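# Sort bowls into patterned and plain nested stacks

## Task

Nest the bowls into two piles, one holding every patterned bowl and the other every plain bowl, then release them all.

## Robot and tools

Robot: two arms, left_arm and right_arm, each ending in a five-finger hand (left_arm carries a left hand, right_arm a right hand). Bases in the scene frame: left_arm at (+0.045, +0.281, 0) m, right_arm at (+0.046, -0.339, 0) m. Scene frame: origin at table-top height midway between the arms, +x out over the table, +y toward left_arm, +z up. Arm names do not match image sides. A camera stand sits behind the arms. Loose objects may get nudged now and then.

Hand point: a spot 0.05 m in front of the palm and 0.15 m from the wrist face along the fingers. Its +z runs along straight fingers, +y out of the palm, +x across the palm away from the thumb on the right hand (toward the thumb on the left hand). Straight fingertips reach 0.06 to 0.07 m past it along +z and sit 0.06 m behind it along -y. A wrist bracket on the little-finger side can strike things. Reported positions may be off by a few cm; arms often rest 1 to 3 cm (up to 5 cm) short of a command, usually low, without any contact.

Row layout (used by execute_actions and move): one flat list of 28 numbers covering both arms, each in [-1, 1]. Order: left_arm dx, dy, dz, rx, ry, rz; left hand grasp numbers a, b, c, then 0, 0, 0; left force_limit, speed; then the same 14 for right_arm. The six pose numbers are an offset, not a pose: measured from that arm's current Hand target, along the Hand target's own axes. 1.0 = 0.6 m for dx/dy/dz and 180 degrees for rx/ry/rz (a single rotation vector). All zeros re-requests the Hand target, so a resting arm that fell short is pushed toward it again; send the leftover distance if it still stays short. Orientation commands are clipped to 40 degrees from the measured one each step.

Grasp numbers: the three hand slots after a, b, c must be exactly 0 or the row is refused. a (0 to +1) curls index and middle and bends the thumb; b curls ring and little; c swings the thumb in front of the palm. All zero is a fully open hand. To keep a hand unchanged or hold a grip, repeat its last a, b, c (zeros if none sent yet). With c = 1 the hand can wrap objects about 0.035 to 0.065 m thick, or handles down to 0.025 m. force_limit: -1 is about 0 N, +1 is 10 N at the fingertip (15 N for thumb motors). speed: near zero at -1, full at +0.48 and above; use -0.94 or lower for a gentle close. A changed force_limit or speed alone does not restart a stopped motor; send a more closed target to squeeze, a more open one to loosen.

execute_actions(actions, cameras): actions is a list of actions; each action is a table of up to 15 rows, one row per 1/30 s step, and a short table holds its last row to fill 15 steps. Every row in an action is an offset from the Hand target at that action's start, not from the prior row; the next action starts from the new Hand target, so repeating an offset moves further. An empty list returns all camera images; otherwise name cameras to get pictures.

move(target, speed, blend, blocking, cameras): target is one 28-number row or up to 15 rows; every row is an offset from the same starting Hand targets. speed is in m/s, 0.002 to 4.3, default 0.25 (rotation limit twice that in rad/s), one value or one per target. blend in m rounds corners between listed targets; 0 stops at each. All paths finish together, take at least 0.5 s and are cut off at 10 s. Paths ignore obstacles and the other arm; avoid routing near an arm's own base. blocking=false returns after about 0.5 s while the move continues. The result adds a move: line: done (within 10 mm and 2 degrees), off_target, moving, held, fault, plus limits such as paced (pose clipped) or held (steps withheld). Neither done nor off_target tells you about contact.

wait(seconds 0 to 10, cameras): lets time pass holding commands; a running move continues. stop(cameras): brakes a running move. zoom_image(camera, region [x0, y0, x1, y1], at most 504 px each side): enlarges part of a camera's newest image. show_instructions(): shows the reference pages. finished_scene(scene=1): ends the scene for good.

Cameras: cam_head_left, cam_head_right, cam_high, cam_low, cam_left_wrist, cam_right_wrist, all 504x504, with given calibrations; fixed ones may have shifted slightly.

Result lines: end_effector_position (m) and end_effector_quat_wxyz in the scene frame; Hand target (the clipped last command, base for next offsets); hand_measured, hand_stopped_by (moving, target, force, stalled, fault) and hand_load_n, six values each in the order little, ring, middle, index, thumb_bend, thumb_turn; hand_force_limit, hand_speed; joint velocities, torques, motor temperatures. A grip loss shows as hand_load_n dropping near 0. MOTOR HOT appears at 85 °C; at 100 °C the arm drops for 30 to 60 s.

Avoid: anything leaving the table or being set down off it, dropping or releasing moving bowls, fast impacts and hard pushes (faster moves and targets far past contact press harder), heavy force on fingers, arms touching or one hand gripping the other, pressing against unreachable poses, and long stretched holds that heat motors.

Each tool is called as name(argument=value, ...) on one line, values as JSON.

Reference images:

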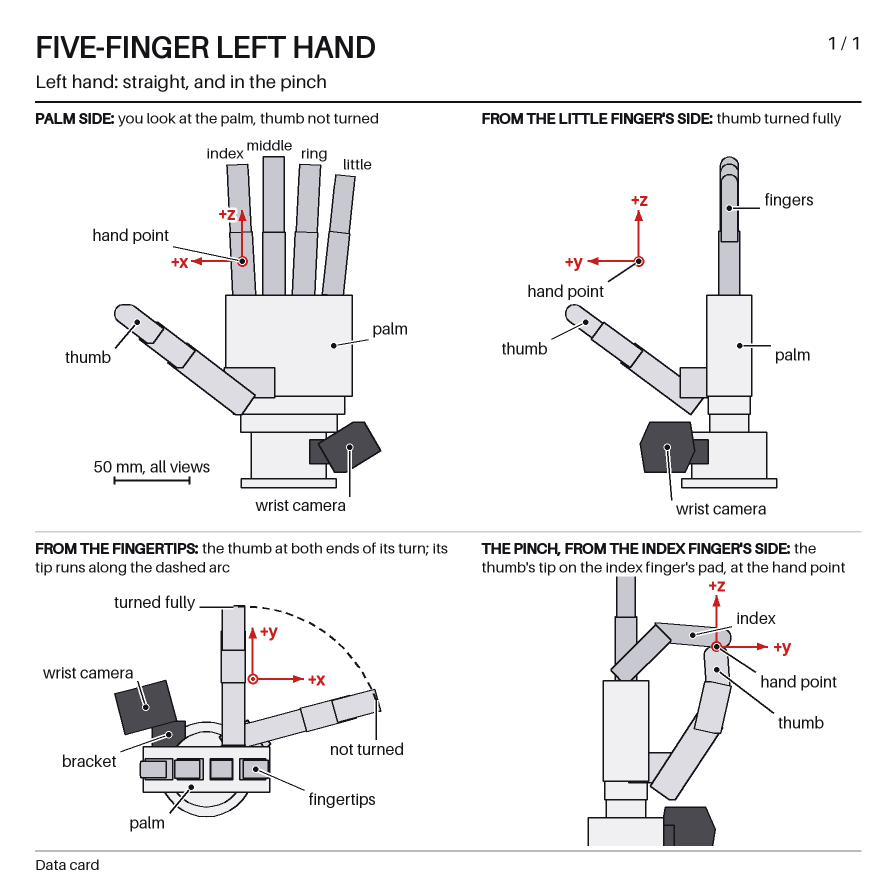

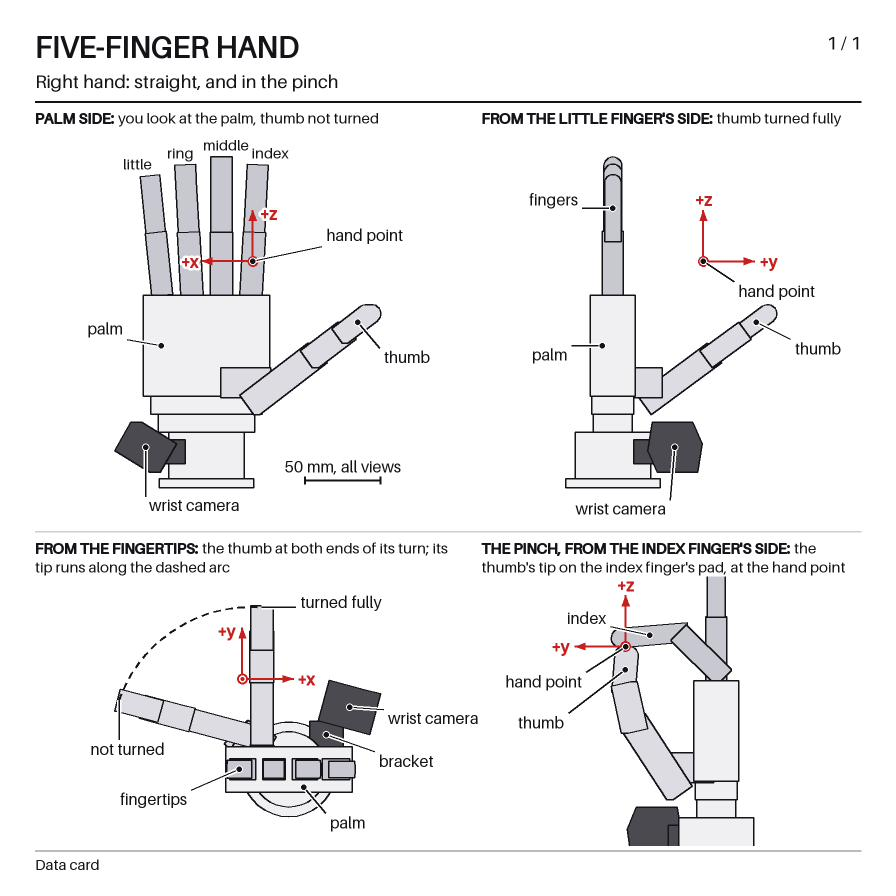

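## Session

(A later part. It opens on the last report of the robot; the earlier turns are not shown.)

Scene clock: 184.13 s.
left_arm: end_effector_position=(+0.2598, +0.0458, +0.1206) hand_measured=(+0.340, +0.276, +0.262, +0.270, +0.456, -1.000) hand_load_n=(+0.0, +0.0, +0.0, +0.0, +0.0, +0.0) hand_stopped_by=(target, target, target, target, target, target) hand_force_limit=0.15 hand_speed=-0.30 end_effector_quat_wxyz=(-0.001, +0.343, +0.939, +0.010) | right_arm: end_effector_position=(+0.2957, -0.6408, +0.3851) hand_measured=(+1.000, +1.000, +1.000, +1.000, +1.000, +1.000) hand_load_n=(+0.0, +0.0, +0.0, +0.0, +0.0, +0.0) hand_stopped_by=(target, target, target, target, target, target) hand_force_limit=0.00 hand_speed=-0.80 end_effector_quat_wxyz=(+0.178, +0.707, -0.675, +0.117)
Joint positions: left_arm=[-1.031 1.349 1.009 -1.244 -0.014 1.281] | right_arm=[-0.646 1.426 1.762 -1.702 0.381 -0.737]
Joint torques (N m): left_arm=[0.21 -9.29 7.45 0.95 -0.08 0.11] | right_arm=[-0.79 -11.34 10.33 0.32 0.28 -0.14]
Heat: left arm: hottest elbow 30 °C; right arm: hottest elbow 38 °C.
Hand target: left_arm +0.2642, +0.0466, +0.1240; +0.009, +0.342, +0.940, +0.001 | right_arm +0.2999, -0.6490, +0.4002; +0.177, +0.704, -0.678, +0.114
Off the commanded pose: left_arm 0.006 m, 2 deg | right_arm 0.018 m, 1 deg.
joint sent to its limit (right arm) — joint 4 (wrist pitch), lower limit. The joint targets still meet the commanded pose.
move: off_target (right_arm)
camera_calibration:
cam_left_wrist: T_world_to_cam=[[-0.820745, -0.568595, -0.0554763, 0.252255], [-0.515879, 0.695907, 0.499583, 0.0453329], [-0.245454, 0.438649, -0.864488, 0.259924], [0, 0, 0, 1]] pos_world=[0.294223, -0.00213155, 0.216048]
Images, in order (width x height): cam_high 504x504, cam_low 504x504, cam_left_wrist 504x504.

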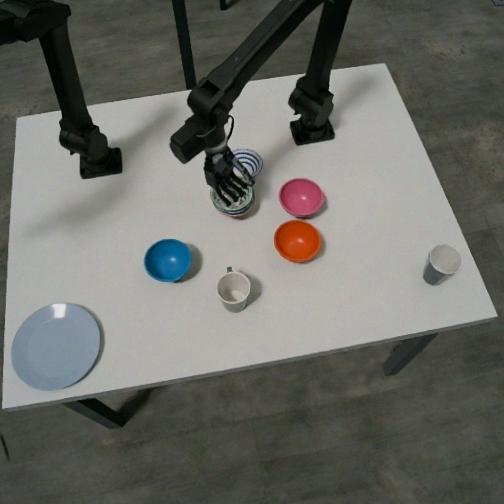

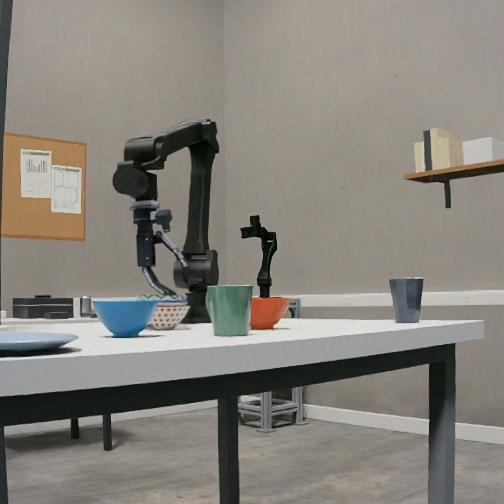

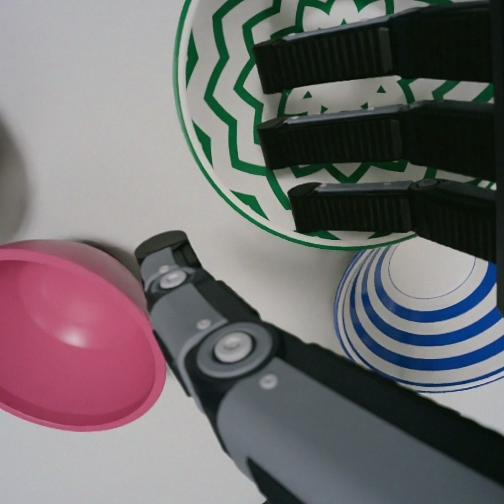

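move(target=[-0.002, 0.001, -0.14, 0, 0, 0, 0.4, 0.35, 1, 0, 0, 0, 0.15, -0.3, 0, 0, 0, 0, 0, 0, 0, 0, 0, 0, 0, 0, 0, -0.8], speed=0.12, cameras=["all"])

Scene clock: 188.60 s.
left_arm: end_effector_position=(+0.2538, +0.0550, +0.1867) hand_measured=(+0.340, +0.276, +0.262, +0.270, +0.456, -1.000) hand_load_n=(+0.0, +0.0, +0.0, +0.0, +0.0, +0.0) hand_stopped_by=(target, target, target, target, target, target) hand_force_limit=0.15 hand_speed=-0.30 end_effector_quat_wxyz=(-0.011, +0.344, +0.939, +0.017) | right_arm: end_effector_position=(+0.2957, -0.6408, +0.3851) hand_measured=(+1.000, +1.000, +1.000, +1.000, +1.000, +1.000) hand_load_n=(+0.0, +0.0, +0.0, +0.0, +0.0, +0.0) hand_stopped_by=(target, target, target, target, target, target) hand_force_limit=0.00 hand_speed=-0.80 end_effector_quat_wxyz=(+0.178, +0.707, -0.675, +0.117)
Joint positions: left_arm=[-1.031 1.294 1.133 -1.449 -0.014 1.281] | right_arm=[-0.646 1.426 1.762 -1.702 0.381 -0.737]
Joint torques (N m): left_arm=[0.26 -8.47 12.81 -0.01 -0.09 0.11] | right_arm=[-0.79 -11.22 10.33 0.34 0.28 -0.14]
Heat: left arm: hottest elbow 31 °C; right arm: hottest elbow 38 °C.
Hand target: left_arm +0.2640, +0.0467, +0.2080; +0.009, +0.341, +0.940, +0.001 | right_arm +0.2999, -0.6490, +0.4002; +0.177, +0.704, -0.678, +0.114
Off the commanded pose: left_arm 0.025 m, 3 deg | right_arm 0.018 m, 1 deg.
joint sent to its limit (right arm) — joint 4 (wrist pitch), lower limit. The joint targets still meet the commanded pose.
move: off_target (left_arm, right_arm)
camera_calibration:
cam_left_wrist: T_world_to_cam=[[-0.821752, -0.567078, -0.0560905, 0.256531], [-0.508466, 0.685239, 0.52145, -0.00260845], [-0.257268, 0.457023, -0.851436, 0.311101], [0, 0, 0, 1]] pos_world=[0.289515, 0.00508025, 0.280632]
cam_right_wrist: T_world_to_cam=[[-0.948017, -0.216753, 0.232986, 0.0487271], [-0.182891, 0.970274, 0.158492, 0.611741], [-0.260414, 0.107642, -0.959478, 0.629165], [0, 0, 0, 1]] pos_world=[0.321919, -0.650719, 0.495361]

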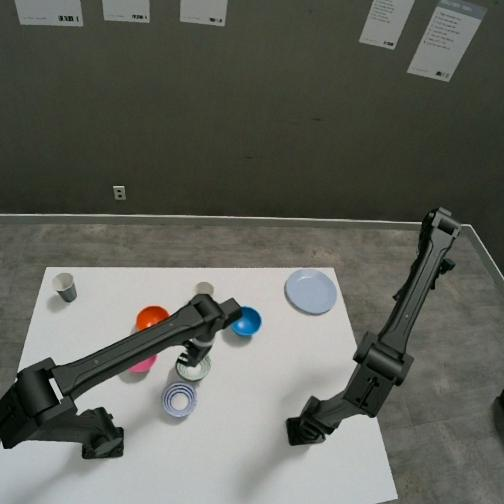

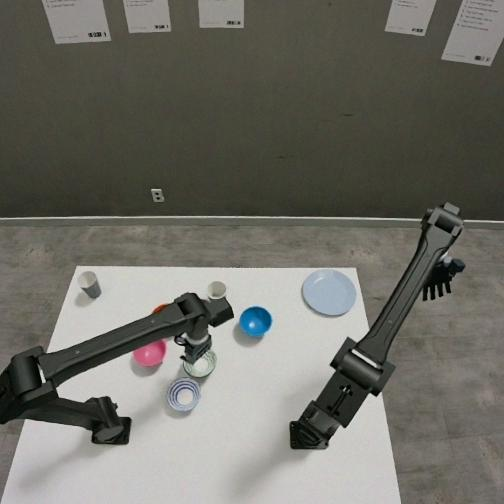

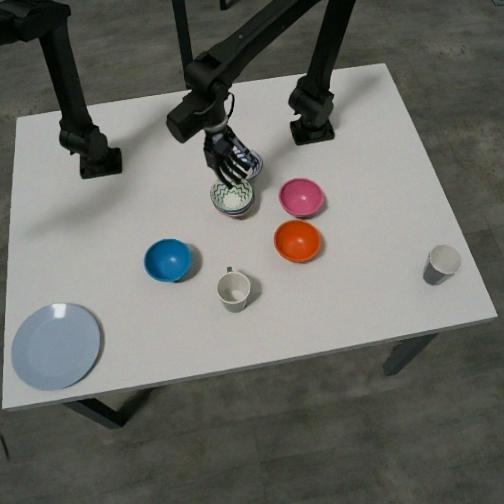

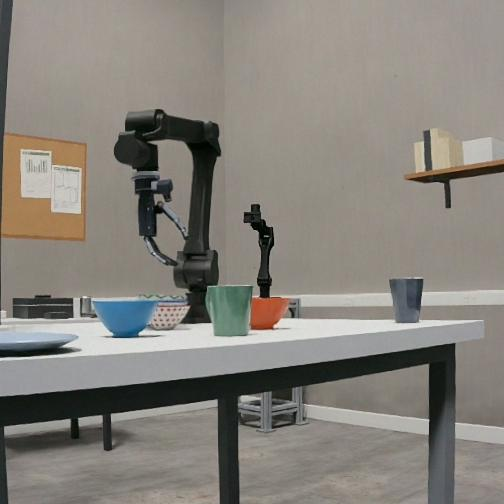

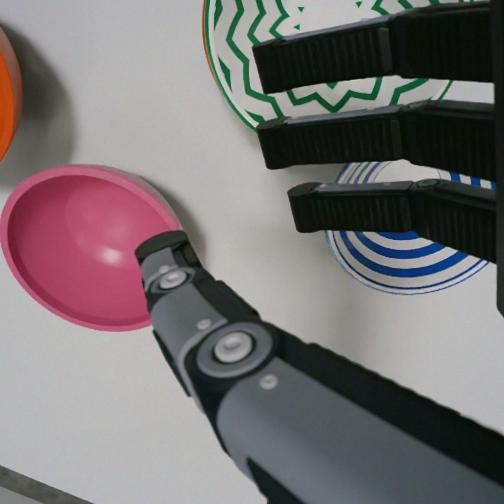

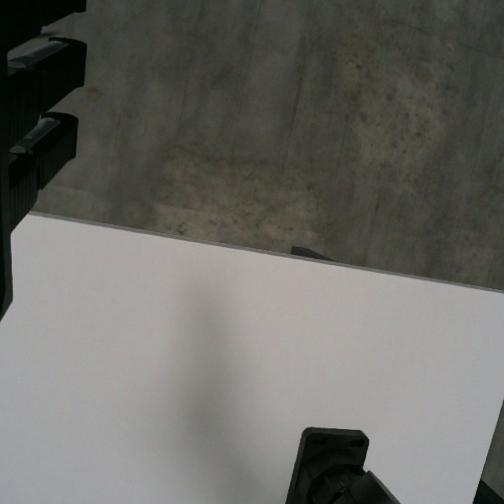

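zoom_image(camera="cam_high", region=[170, 120, 340, 290])

zoom_image(camera="cam_low", region=[60, 240, 300, 360])

zoom_image(camera="cam_head_right", region=[120, 300, 280, 430])

Scaled by 2.965 from the camera's 504x504 image, which has a finer 720x720 frame.

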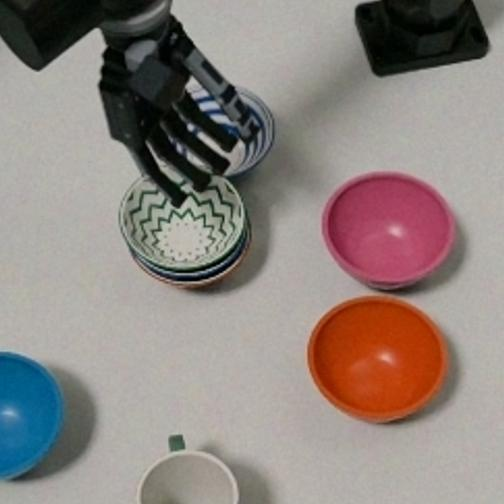

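Scaled by 2.100 from the camera's 504x504 image, which has a finer 720x720 frame.

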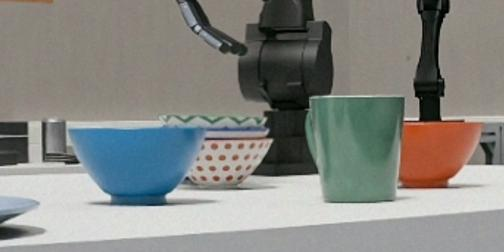

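Scaled by 3.150 from the camera's 504x504 image, which has a finer 720x720 frame.

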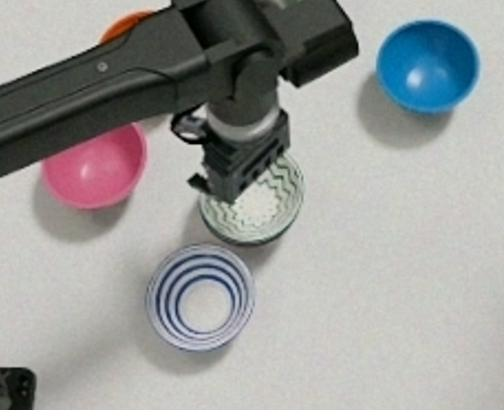

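move(target=[0.1651, -0.2110, 0.1090, 0.003, 0.005, 0.056, 0.4, 0.5, 1, 0, 0, 0, 0.15, -0.3, 0, 0, 0, 0, 0, 0, 0, 0, 0, 0, 0, 0, 0, -0.8], speed=0.2, cameras=["cam_left_wrist", "cam_head_right", "cam_low", "cam_high"])

Scene clock: 195.37 s.
left_arm: end_effector_position=(+0.1110, +0.0153, +0.1411) hand_measured=(+0.040, -0.010, +0.226, +0.300, +0.500, -1.000) hand_load_n=(+0.0, +0.5, +0.0, +0.0, +0.0, +0.0) hand_stopped_by=(target, target, target, target, target, target) hand_force_limit=0.15 hand_speed=-0.30 end_effector_quat_wxyz=(-0.004, +0.421, +0.907, +0.004) | right_arm: end_effector_position=(+0.2957, -0.6408, +0.3851) hand_measured=(+1.000, +1.000, +1.000, +1.000, +1.000, +1.000) hand_load_n=(+0.0, +0.0, +0.0, +0.0, +0.0, +0.0) hand_stopped_by=(target, target, target, target, target, target) hand_force_limit=0.00 hand_speed=-0.80 end_effector_quat_wxyz=(+0.178, +0.707, -0.675, +0.117)
Joint positions: left_arm=[-1.486 1.246 0.975 -1.311 0.003 0.994] | right_arm=[-0.646 1.426 1.762 -1.702 0.381 -0.737]
Joint torques (N m): left_arm=[-1.85 -6.89 7.66 0.92 -0.22 -0.03] | right_arm=[-0.79 -11.28 10.32 0.31 0.28 -0.13]
Heat: left arm: hottest elbow 31 °C; right arm: hottest elbow 38 °C.
Hand target: left_arm +0.1079, +0.0128, +0.1400; +0.000, +0.423, +0.906, +0.000 | right_arm +0.2999, -0.6490, +0.4002; +0.177, +0.704, -0.678, +0.114
Off the commanded pose: left_arm 0.004 m, 1 deg | right_arm 0.018 m, 1 deg.
joint sent to its limit (right arm) — joint 4 (wrist pitch), lower limit. The joint targets still meet the commanded pose.
move: off_target (right_arm)
camera_calibration:
cam_left_wrist: T_world_to_cam=[[-0.905031, -0.423265, -0.0420177, 0.119111], [-0.386079, 0.776008, 0.498752, -0.036032], [-0.178498, 0.467609, -0.865725, 0.246699], [0, 0, 0, 1]] pos_world=[0.137923, -0.036982, 0.236549]
Images, in order (width x height): cam_head_right 504x504, cam_high 504x504, cam_low 504x504, cam_left_wrist 504x504.

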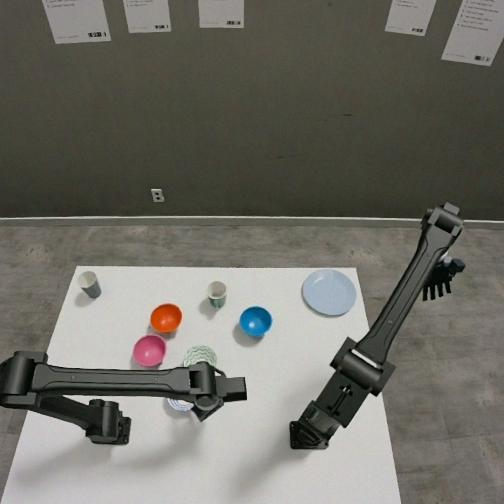

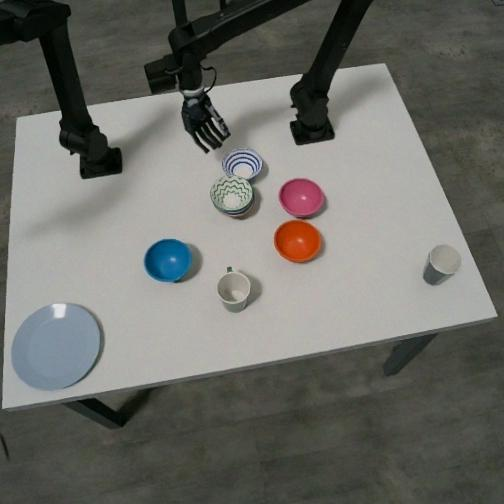

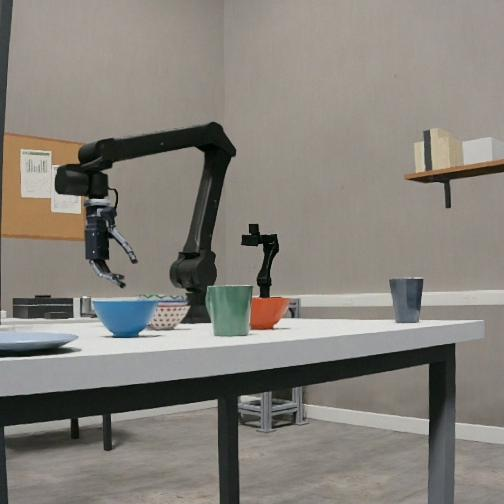

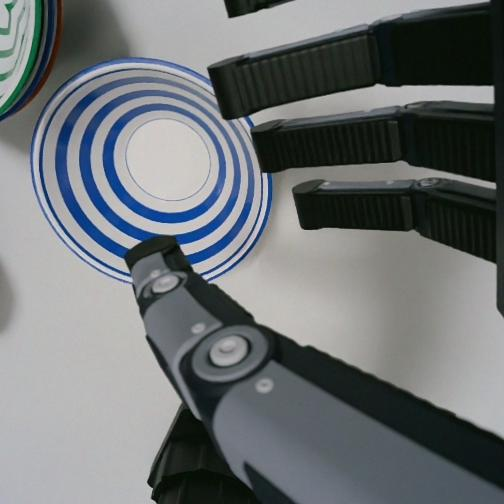

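move(target=[0.0017, -0.0093, 0.14, 0, 0, 0, 0.4, 0.5, 1, 0, 0, 0, 0.15, -0.3, 0, 0, 0, 0, 0, 0, 0, 0, 0, 0, 0, 0, 0, -0.8], speed=0.08, cameras=["cam_left_wrist", "cam_low"])

Scene clock: 197.90 s.
left_arm: end_effector_position=(+0.1067, +0.0117, +0.0614) hand_measured=(+0.040, -0.010, +0.226, +0.300, +0.500, -1.000) hand_load_n=(+0.0, +0.0, +0.0, +0.0, +0.0, +0.0) hand_stopped_by=(target, target, target, target, target, target) hand_force_limit=0.15 hand_speed=-0.30 end_effector_quat_wxyz=(+0.000, +0.420, +0.907, -0.003) | right_arm: end_effector_position=(+0.2957, -0.6408, +0.3851) hand_measured=(+1.000, +1.000, +1.000, +1.000, +1.000, +1.000) hand_load_n=(+0.0, +0.0, +0.0, +0.0, +0.0, +0.0) hand_stopped_by=(target, target, target, target, target, target) hand_force_limit=0.00 hand_speed=-0.80 end_effector_quat_wxyz=(+0.178, +0.707, -0.675, +0.117)
Joint positions: left_arm=[-1.501 1.331 0.826 -1.061 0.002 0.978] | right_arm=[-0.646 1.426 1.762 -1.702 0.381 -0.737]
Joint torques (N m): left_arm=[-1.79 -5.83 6.98 0.9 -0.23 -0.05] | right_arm=[-0.91 -11.28 10.35 0.31 0.28 -0.14]
Heat: left arm: hottest elbow 31 °C; right arm: hottest elbow 38 °C.
Hand target: left_arm +0.1030, +0.0101, +0.0559; +0.000, +0.423, +0.906, +0.000 | right_arm +0.2999, -0.6490, +0.4002; +0.177, +0.704, -0.678, +0.114
Off the commanded pose: left_arm 0.007 m, 0 deg | right_arm 0.018 m, 1 deg.
joint sent to its limit (right arm) — joint 4 (wrist pitch), lower limit. The joint targets still meet the commanded pose.
move: off_target (right_arm)
camera_calibration:
cam_left_wrist: T_world_to_cam=[[-0.904125, -0.425656, -0.0370876, 0.109978], [-0.388731, 0.783447, 0.48487, 0.00595968], [-0.177332, 0.4528, -0.8738, 0.179183], [0, 0, 0, 1]] pos_world=[0.133525, -0.0389906, 0.15776]
Images, in order (width x height): cam_low 504x504, cam_left_wrist 504x504.

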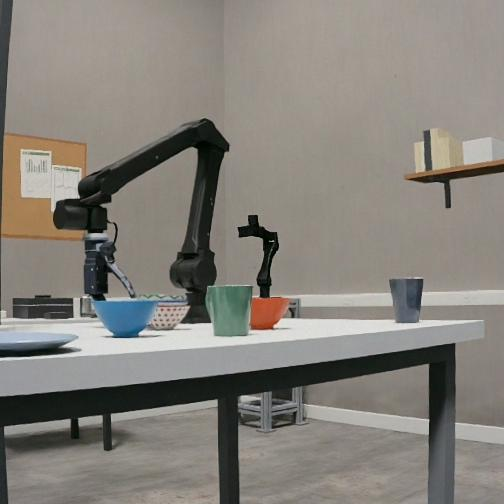

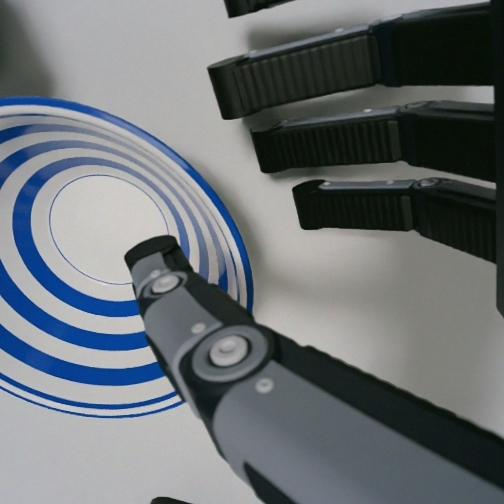

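move(target=[[0, 0, 0.0, 0, 0, 0, 0.53, 0.5, 1, 0, 0, 0, 0.15, -0.3, 0, 0, 0, 0, 0, 0, 0, 0, 0, 0, 0, 0, 0, -0.8], [0, 0, 0.015, 0, 0, 0, 0.53, 0.5, 1, 0, 0, 0, 0.15, -0.3, 0, 0, 0, 0, 0, 0, 0, 0, 0, 0, 0, 0, 0, -0.8], [0, 0, 0.015, 0, 0, 0, 0.6, 0.5, 1, 0, 0, 0, 0.15, -0.3, 0, 0, 0, 0, 0, 0, 0, 0, 0, 0, 0, 0, 0, -0.8], [0, 0, 0.0333, 0, 0, 0, 0.6, 0.5, 1, 0, 0, 0, 0.15, -0.3, 0, 0, 0, 0, 0, 0, 0, 0, 0, 0, 0, 0, 0, -0.8]], speed=0.06, cameras=["cam_left_wrist", "cam_low"])

Scene clock: 201.90 s.
left_arm: end_effector_position=(+0.1069, +0.0104, +0.0430) hand_measured=(+0.060, -0.040, -0.174, -0.100, +0.350, -1.000) hand_load_n=(+0.0, +0.0, +0.0, +0.0, +0.5, +0.5) hand_stopped_by=(target, target, target, target, target, target) hand_force_limit=0.15 hand_speed=-0.30 end_effector_quat_wxyz=(+0.002, +0.420, +0.907, -0.004) | right_arm: end_effector_position=(+0.2957, -0.6408, +0.3851) hand_measured=(+1.000, +1.000, +1.000, +1.000, +1.000, +1.000) hand_load_n=(+0.0, +0.0, +0.0, +0.0, +0.0, +0.0) hand_stopped_by=(target, target, target, target, target, target) hand_force_limit=0.00 hand_speed=-0.80 end_effector_quat_wxyz=(+0.178, +0.707, -0.675, +0.117)
Joint positions: left_arm=[-1.501 1.36 0.798 -1 0.001 0.978] | right_arm=[-0.646 1.426 1.762 -1.702 0.381 -0.737]
Joint torques (N m): left_arm=[-1.9 -5.77 6.58 1.03 -0.17 -0.04] | right_arm=[-0.79 -11.34 10.36 0.32 0.27 -0.13]
Heat: left arm: hottest elbow 31 °C; right arm: hottest elbow 38 °C.
Hand target: left_arm +0.1029, +0.0100, +0.0359; +0.000, +0.423, +0.906, +0.000 | right_arm +0.2999, -0.6490, +0.4002; +0.177, +0.704, -0.678, +0.114
Off the commanded pose: left_arm 0.008 m, 1 deg | right_arm 0.018 m, 1 deg.
joint sent to its limit (right arm) — joint 4 (wrist pitch), lower limit. The joint targets still meet the commanded pose.
move: off_target (right_arm)
camera_calibration:
cam_left_wrist: T_world_to_cam=[[-0.904069, -0.425798, -0.0368309, 0.108917], [-0.389491, 0.785363, 0.481146, 0.0160612], [-0.175945, 0.449334, -0.875867, 0.163699], [0, 0, 0, 1]] pos_world=[0.133526, -0.0397928, 0.139662]
Images, in order (width x height): cam_low 504x504, cam_left_wrist 504x504.

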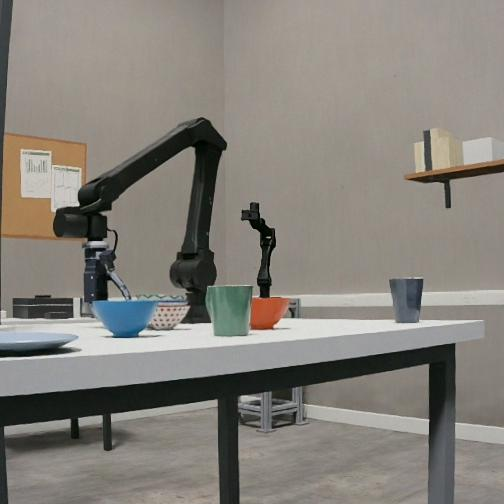

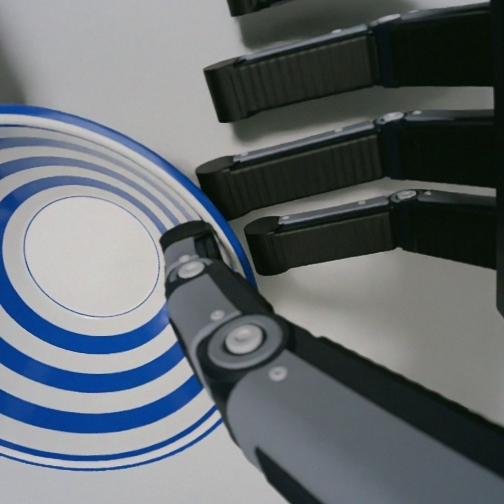

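move(target=[0, 0, 0.0333, 0, 0, 0, 0.9, 0.5, 1, 0, 0, 0, 0.15, -0.8, 0, 0, 0, 0, 0, 0, 0, 0, 0, 0, 0, 0, 0, -0.8], speed=0.06, cameras=["cam_left_wrist", "cam_low"])

Scene clock: 203.17 s.
left_arm: end_effector_position=(+0.1053, +0.0094, +0.0323) hand_measured=(+0.090, -0.084, -0.224, -0.300, +0.264, -1.000) hand_load_n=(-10.5, +0.0, +9.5, +8.5, +12.5, -2.0) hand_stopped_by=(target, target, force, force, force, target) hand_force_limit=0.15 hand_speed=-0.80 end_effector_quat_wxyz=(+0.005, +0.415, +0.910, -0.007) | right_arm: end_effector_position=(+0.2957, -0.6408, +0.3851) hand_measured=(+1.000, +1.000, +1.000, +1.000, +1.000, +1.000) hand_load_n=(+0.0, +0.0, +0.0, +0.5, +0.0, +0.0) hand_stopped_by=(target, target, target, target, target, target) hand_force_limit=0.00 hand_speed=-0.80 end_effector_quat_wxyz=(+0.178, +0.707, -0.675, +0.117)
Joint positions: left_arm=[-1.505 1.376 0.782 -0.96 -0.001 0.962] | right_arm=[-0.646 1.426 1.762 -1.702 0.381 -0.737]
Joint torques (N m): left_arm=[-1.61 -4.37 5.41 1.85 -0.1 0.12] | right_arm=[-0.85 -11.28 10.35 0.31 0.28 -0.14]
Heat: left arm: hottest elbow 31 °C; right arm: hottest elbow 38 °C.
Hand target: left_arm +0.1030, +0.0100, +0.0159; +0.000, +0.423, +0.906, +0.000 | right_arm +0.2999, -0.6490, +0.4002; +0.177, +0.704, -0.678, +0.114
Off the commanded pose: left_arm 0.017 m, 1 deg | right_arm 0.018 m, 1 deg.
joint sent to its limit (right arm) — joint 4 (wrist pitch), lower limit. The joint targets still meet the commanded pose.
move: off_target (left_arm, right_arm)
camera_calibration:
cam_left_wrist: T_world_to_cam=[[-0.899045, -0.436375, -0.035994, 0.106222], [-0.399653, 0.784241, 0.474598, 0.022777], [-0.178875, 0.44107, -0.879466, 0.155041], [0, 0, 0, 1]] pos_world=[0.132334, -0.0398939, 0.129367]
Images, in order (width x height): cam_low 504x504, cam_left_wrist 504x504.

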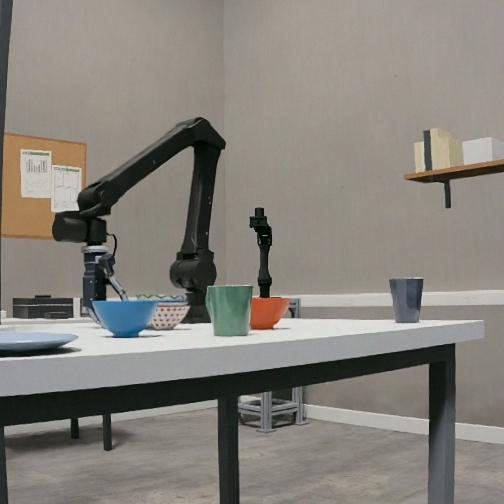

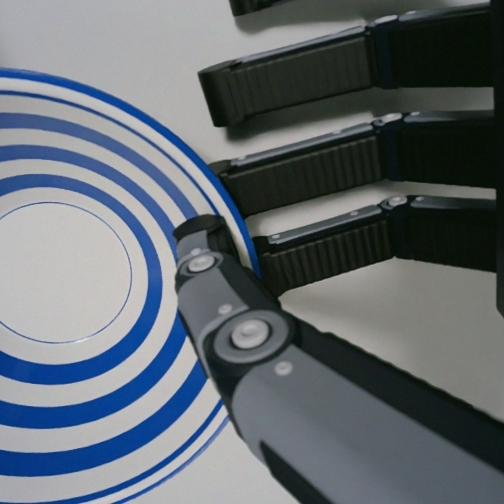

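move(target=[0, 0, -0.14, 0, 0, 0, 0.9, 0.5, 1, 0, 0, 0, 0.15, -0.8, 0, 0, 0, 0, 0, 0, 0, 0, 0, 0, 0, 0, 0, -0.8], speed=0.1, cameras=["cam_left_wrist", "cam_low"])

Scene clock: 206.30 s.
left_arm: end_effector_position=(+0.1029, +0.0291, +0.0800) hand_measured=(+0.090, -0.084, -0.224, -0.300, +0.264, -1.000) hand_load_n=(+0.0, +0.0, +10.5, +8.0, +14.0, -2.0) hand_stopped_by=(target, target, force, force, force, target) hand_force_limit=0.15 hand_speed=-0.80 end_effector_quat_wxyz=(-0.015, +0.417, +0.908, +0.022) | right_arm: end_effector_position=(+0.2957, -0.6408, +0.3851) hand_measured=(+1.000, +1.000, +1.000, +1.000, +1.000, +1.000) hand_load_n=(+0.0, +0.0, +0.0, +0.0, +0.0, +0.0) hand_stopped_by=(target, target, target, target, target, target) hand_force_limit=0.00 hand_speed=-0.80 end_effector_quat_wxyz=(+0.178, +0.707, -0.675, +0.117)
Joint positions: left_arm=[-1.505 1.305 0.846 -1.166 0.002 0.967] | right_arm=[-0.646 1.426 1.762 -1.702 0.381 -0.737]
Joint torques (N m): left_arm=[-1.49 -8.18 11.9 -0.12 -0.21 0.07] | right_arm=[-0.73 -11.28 10.36 0.34 0.27 -0.14]
Heat: left arm: hottest elbow 31 °C; right arm: hottest elbow 38 °C.
Hand target: left_arm +0.1030, +0.0101, +0.0999; +0.000, +0.423, +0.906, +0.000 | right_arm +0.2999, -0.6490, +0.4002; +0.177, +0.704, -0.678, +0.114
Off the commanded pose: left_arm 0.028 m, 3 deg | right_arm 0.018 m, 1 deg.
joint sent to its limit (right arm) — joint 4 (wrist pitch), lower limit. The joint targets still meet the commanded pose.
move: off_target (left_arm, right_arm)
camera_calibration:
cam_left_wrist: T_world_to_cam=[[-0.901482, -0.429101, -0.0565867, 0.116029], [-0.390876, 0.750997, 0.532183, -0.0209064], [-0.185864, 0.501872, -0.844736, 0.184002], [0, 0, 0, 1]] pos_world=[0.130626, -0.0268564, 0.173125]
Images, in order (width x height): cam_low 504x504, cam_left_wrist 504x504.

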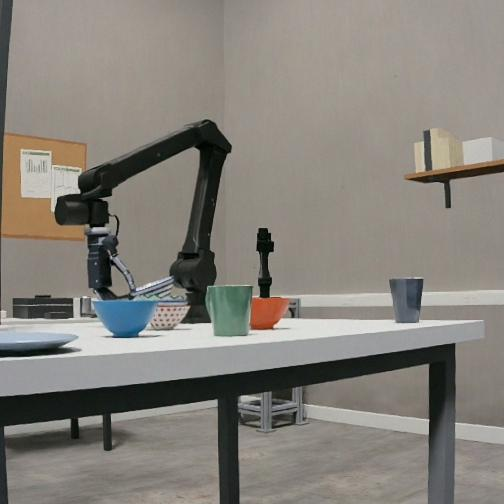

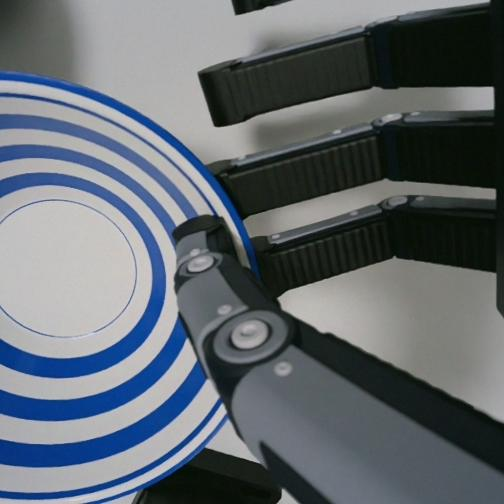

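zoom_image(camera="cam_low", region=[70, 220, 230, 350])

zoom_image(camera="cam_left_wrist", region=[0, 0, 504, 504])

Scaled by 3.150 from the camera's 504x504 image, which has a finer 720x720 frame.

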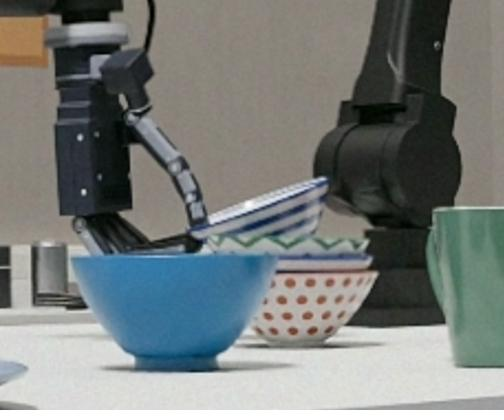

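Scaled by 1.000.

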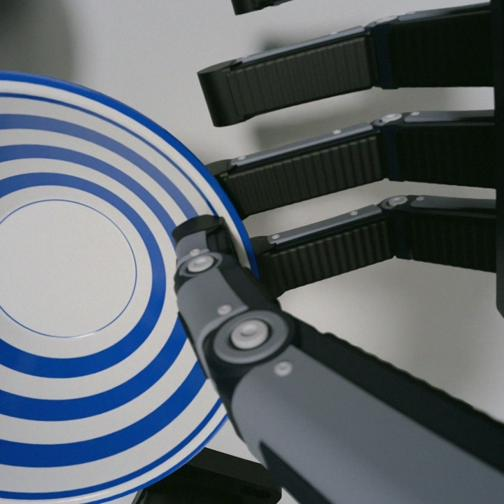

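move(target=[[-0.0064, -0.0054, -0.1417, 0, 0, 0, 0.9, 0.5, 1, 0, 0, 0, 0.15, -0.8, 0, 0, 0, 0, 0, 0, 0, 0, 0, 0, 0, 0, 0, -0.8], [-0.1723, 0.0832, -0.1085, 0.186, 0, 0, 0.9, 0.5, 1, 0, 0, 0, 0.15, -0.8, 0, 0, 0, 0, 0, 0, 0, 0, 0, 0, 0, 0, 0, -0.8]], speed=0.15, blend=[0.02, 0], cameras=["cam_left_wrist", "cam_low", "cam_high", "cam_head_right"])

Scene clock: 212.83 s.
left_arm: end_effector_position=(+0.1919, -0.0209, +0.1494) hand_measured=(+0.090, -0.084, -0.224, -0.300, +0.264, -1.000) hand_load_n=(+0.0, +0.0, +10.0, +8.0, +13.0, -2.5) hand_stopped_by=(target, target, force, force, force, target) hand_force_limit=0.15 hand_speed=-0.80 end_effector_quat_wxyz=(-0.142, +0.401, +0.870, -0.249) | right_arm: end_effector_position=(+0.2957, -0.6408, +0.3851) hand_measured=(+1.000, +1.000, +1.000, +1.000, +1.000, +1.000) hand_load_n=(+0.0, +0.0, +0.0, +0.0, +0.0, +0.0) hand_stopped_by=(target, target, target, target, target, target) hand_force_limit=0.00 hand_speed=-0.80 end_effector_quat_wxyz=(+0.178, +0.707, -0.675, +0.117)
Joint positions: left_arm=[-0.981 1.331 1.073 -1.319 0.581 1.495] | right_arm=[-0.646 1.426 1.762 -1.702 0.381 -0.737]
Joint torques (N m): left_arm=[0.15 -7 13.37 0.44 0.44 0.09] | right_arm=[-0.91 -11.28 10.35 0.34 0.28 -0.13]
Heat: left arm: hottest elbow 31 °C; right arm: hottest elbow 38 °C.
Hand target: left_arm +0.2077, -0.0371, +0.1651; -0.122, +0.405, +0.868, -0.261 | right_arm +0.2999, -0.6490, +0.4002; +0.177, +0.704, -0.678, +0.114
Off the commanded pose: left_arm 0.027 m, 3 deg | right_arm 0.018 m, 1 deg.
joint sent to its limit (right arm) — joint 4 (wrist pitch), lower limit. The joint targets still meet the commanded pose.
move: off_target (left_arm, right_arm)
camera_calibration:
cam_left_wrist: T_world_to_cam=[[-0.789382, -0.34828, 0.505546, 0.0749413], [-0.192387, 0.922358, 0.335027, 0.00953204], [-0.582978, 0.167204, -0.795097, 0.346009], [0, 0, 0, 1]] pos_world=[0.262707, -0.0405453, 0.234031]
Images, in order (width x height): cam_head_right 504x504, cam_high 504x504, cam_low 504x504, cam_left_wrist 504x504.

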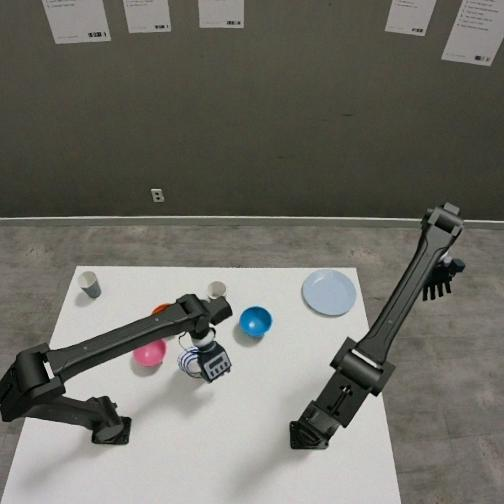

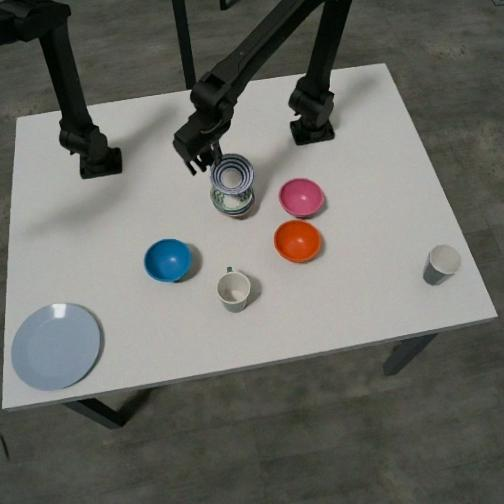

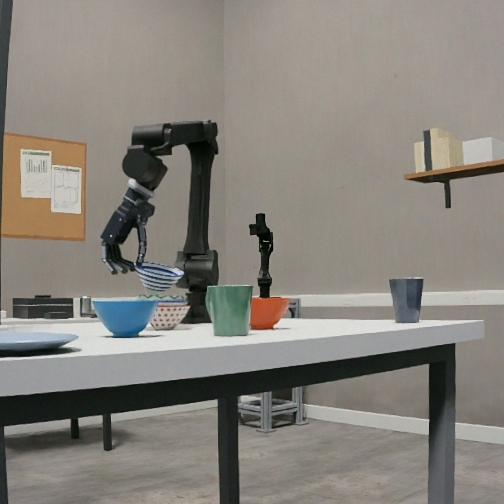

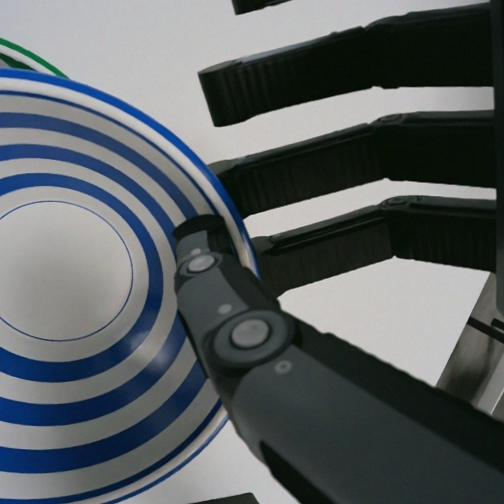

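zoom_image(camera="cam_low", region=[90, 210, 220, 340])

zoom_image(camera="cam_high", region=[160, 110, 310, 260])

Scaled by 3.877 from the camera's 504x504 image, which has a finer 720x720 frame.

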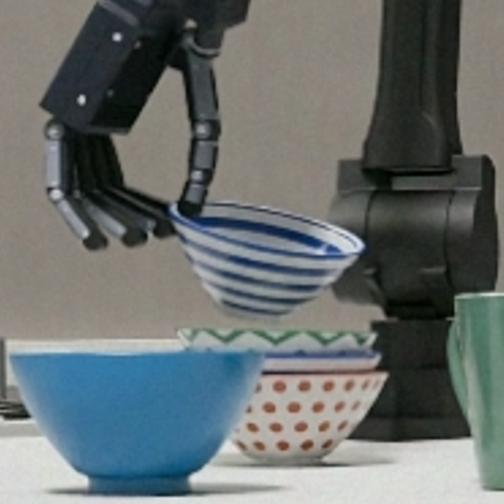

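Scaled by 3.360 from the camera's 504x504 image, which has a finer 720x720 frame.

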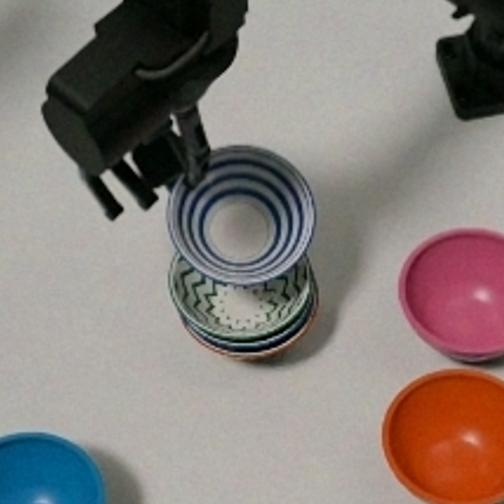

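move(target=[0.0065, 0.0412, 0.043, 0.0222, 0, 0, 0.9, 0.5, 1, 0, 0, 0, 0.15, -0.8, 0, 0, 0, 0, 0, 0, 0, 0, 0, 0, 0, 0, 0, -0.8], speed=0.08, cameras=["cam_left_wrist", "cam_low", "cam_high"])

zoom_image(camera="cam_low", region=[90, 210, 220, 340])

zoom_image(camera="cam_high", region=[160, 110, 310, 260])

Scene clock: 215.20 s.
left_arm: end_effector_position=(+0.2041, -0.0282, +0.1321) hand_measured=(+0.090, -0.084, -0.224, -0.300, +0.264, -1.000) hand_load_n=(+0.0, +0.0, +9.5, +8.0, +13.0, -2.5) hand_stopped_by=(target, target, force, force, force, target) hand_force_limit=0.15 hand_speed=-0.80 end_effector_quat_wxyz=(-0.140, +0.402, +0.858, -0.288) | right_arm: end_effector_position=(+0.2957, -0.6408, +0.3851) hand_measured=(+1.000, +1.000, +1.000, +1.000, +1.000, +1.000) hand_load_n=(+0.0, +0.0, +0.0, +0.0, +0.0, +0.0) hand_stopped_by=(target, target, target, target, target, target) hand_force_limit=0.00 hand_speed=-0.80 end_effector_quat_wxyz=(+0.178, +0.707, -0.675, +0.117)
Joint positions: left_arm=[-0.93 1.361 1.046 -1.257 0.651 1.557] | right_arm=[-0.646 1.426 1.762 -1.702 0.381 -0.737]
Joint torques (N m): left_arm=[0.21 -7.36 8.14 0.95 0.53 0.11] | right_arm=[-0.91 -11.28 10.33 0.34 0.27 -0.14]
Heat: left arm: hottest elbow 31 °C; right arm: hottest elbow 38 °C.
Hand target: left_arm +0.2102, -0.0301, +0.1299; -0.136, +0.400, +0.858, -0.291 | right_arm +0.2999, -0.6490, +0.4002; +0.177, +0.704, -0.678, +0.114
Off the commanded pose: left_arm 0.007 m, 1 deg | right_arm 0.018 m, 1 deg.
joint sent to its limit (right arm) — joint 4 (wrist pitch), lower limit. The joint targets still meet the commanded pose.
move: off_target (right_arm)
camera_calibration:
cam_left_wrist: T_world_to_cam=[[-0.772384, -0.30912, 0.554858, 0.0819373], [-0.183622, 0.94495, 0.270837, 0.0317356], [-0.608034, 0.107306, -0.786626, 0.343043], [0, 0, 0, 1]] pos_world=[0.277697, -0.0414709, 0.215788]
Images, in order (width x height): cam_high 504x504, cam_low 504x504, cam_left_wrist 504x504.

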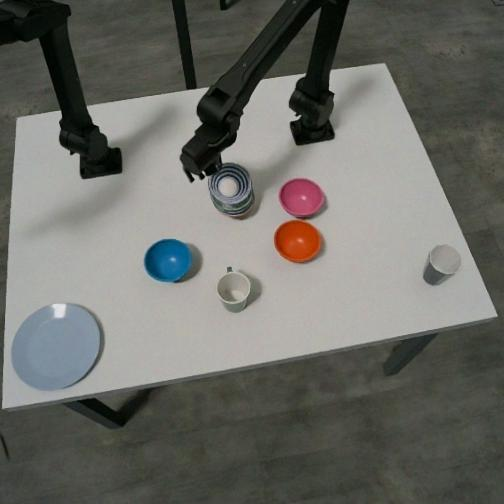

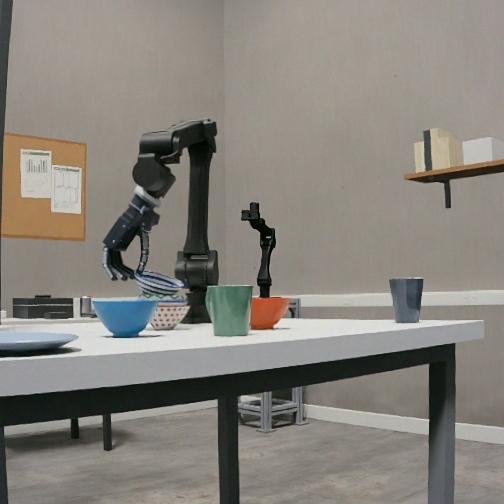

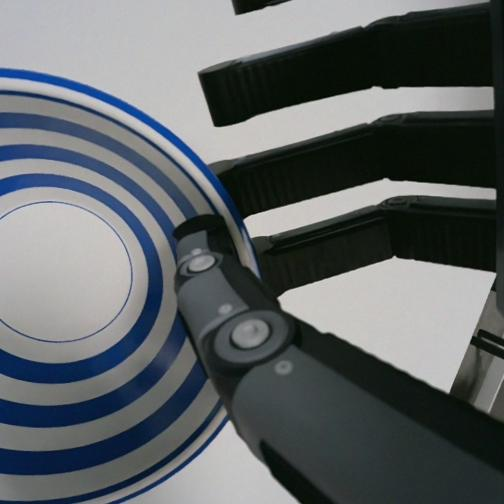

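Scaled by 3.877 from the camera's 504x504 image, which has a finer 720x720 frame.

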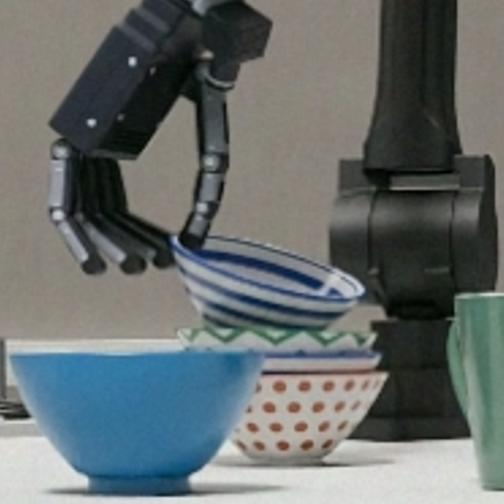

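Scaled by 3.360 from the camera's 504x504 image, which has a finer 720x720 frame.

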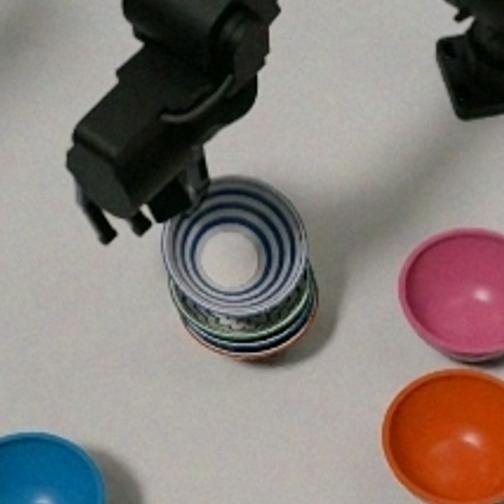

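move(target=[-0.0073, 0.0222, 0.0103, 0, 0, 0, 0.9, 0.5, 1, 0, 0, 0, 0.15, -0.8, 0, 0, 0, 0, 0, 0, 0, 0, 0, 0, 0, 0, 0, -0.8], speed=0.05, cameras=["cam_low", "cam_high"])

zoom_image(camera="cam_low", region=[90, 210, 220, 340])

zoom_image(camera="cam_high", region=[160, 110, 310, 260])

Scene clock: 217.07 s.
left_arm: end_effector_position=(+0.2120, -0.0279, +0.1200) hand_measured=(+0.090, -0.084, -0.224, -0.300, +0.264, -1.000) hand_load_n=(+0.0, +0.0, +10.0, +8.0, +13.0, -2.5) hand_stopped_by=(target, target, force, force, force, target) hand_force_limit=0.15 hand_speed=-0.80 end_effector_quat_wxyz=(-0.139, +0.403, +0.858, -0.288) | right_arm: end_effector_position=(+0.2957, -0.6408, +0.3851) hand_measured=(+1.000, +1.000, +1.000, +1.000, +1.000, +1.000) hand_load_n=(+0.0, +0.0, +0.0, +0.5, +0.0, +0.0) hand_stopped_by=(target, target, target, target, target, target) hand_force_limit=0.00 hand_speed=-0.80 end_effector_quat_wxyz=(+0.178, +0.707, -0.675, +0.117)
Joint positions: left_arm=[-0.913 1.385 1.036 -1.234 0.652 1.58] | right_arm=[-0.646 1.426 1.762 -1.702 0.381 -0.737]
Joint torques (N m): left_arm=[0.03 -7.71 7.97 0.95 0.51 0.12] | right_arm=[-0.91 -11.34 10.33 0.29 0.27 -0.14]
Heat: left arm: hottest elbow 31 °C; right arm: hottest elbow 38 °C.
Hand target: left_arm +0.2180, -0.0290, +0.1169; -0.136, +0.400, +0.858, -0.291 | right_arm +0.2999, -0.6490, +0.4002; +0.177, +0.704, -0.678, +0.114
Off the commanded pose: left_arm 0.007 m, 1 deg | right_arm 0.018 m, 1 deg.
joint sent to its limit (right arm) — joint 4 (wrist pitch), lower limit. The joint targets still meet the commanded pose.
move: off_target (right_arm)
Images, in order (width x height): cam_high 504x504, cam_low 504x504.

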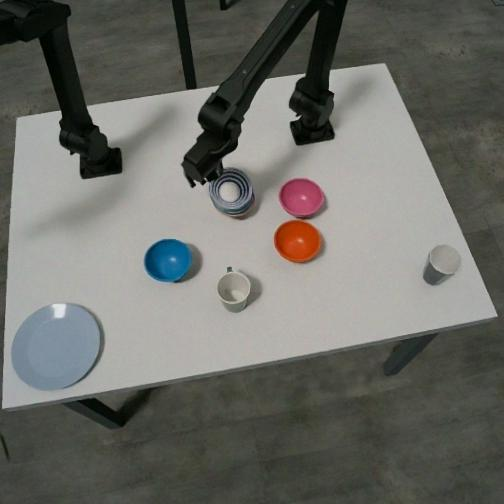

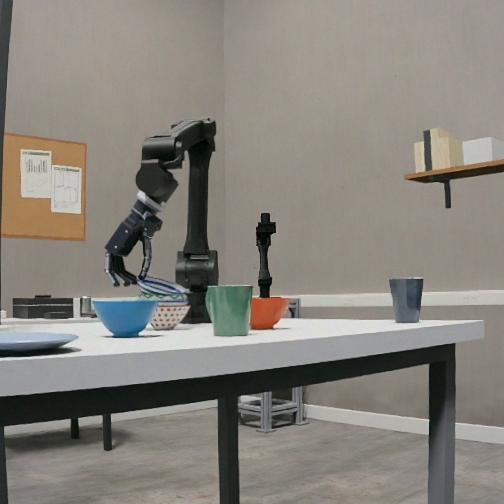

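Scaled by 3.877 from the camera's 504x504 image, which has a finer 720x720 frame.

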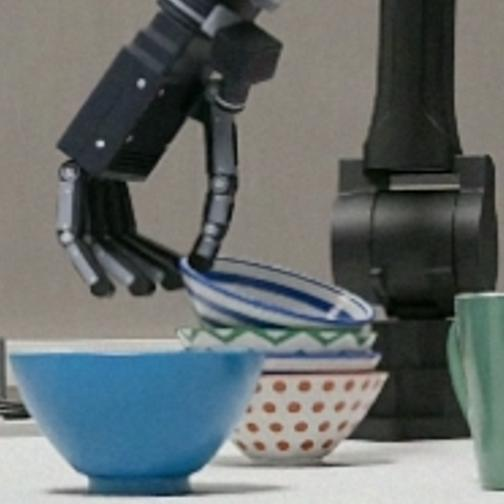

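Scaled by 3.360 from the camera's 504x504 image, which has a finer 720x720 frame.

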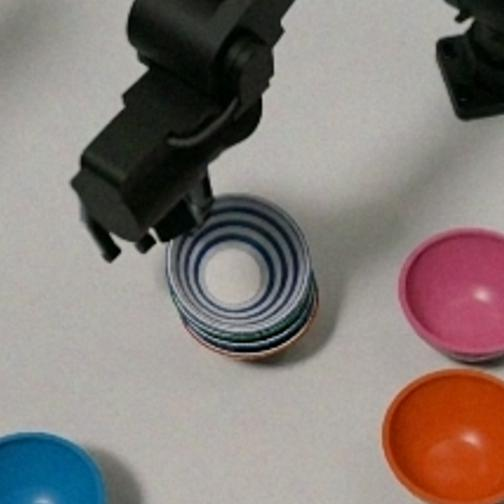

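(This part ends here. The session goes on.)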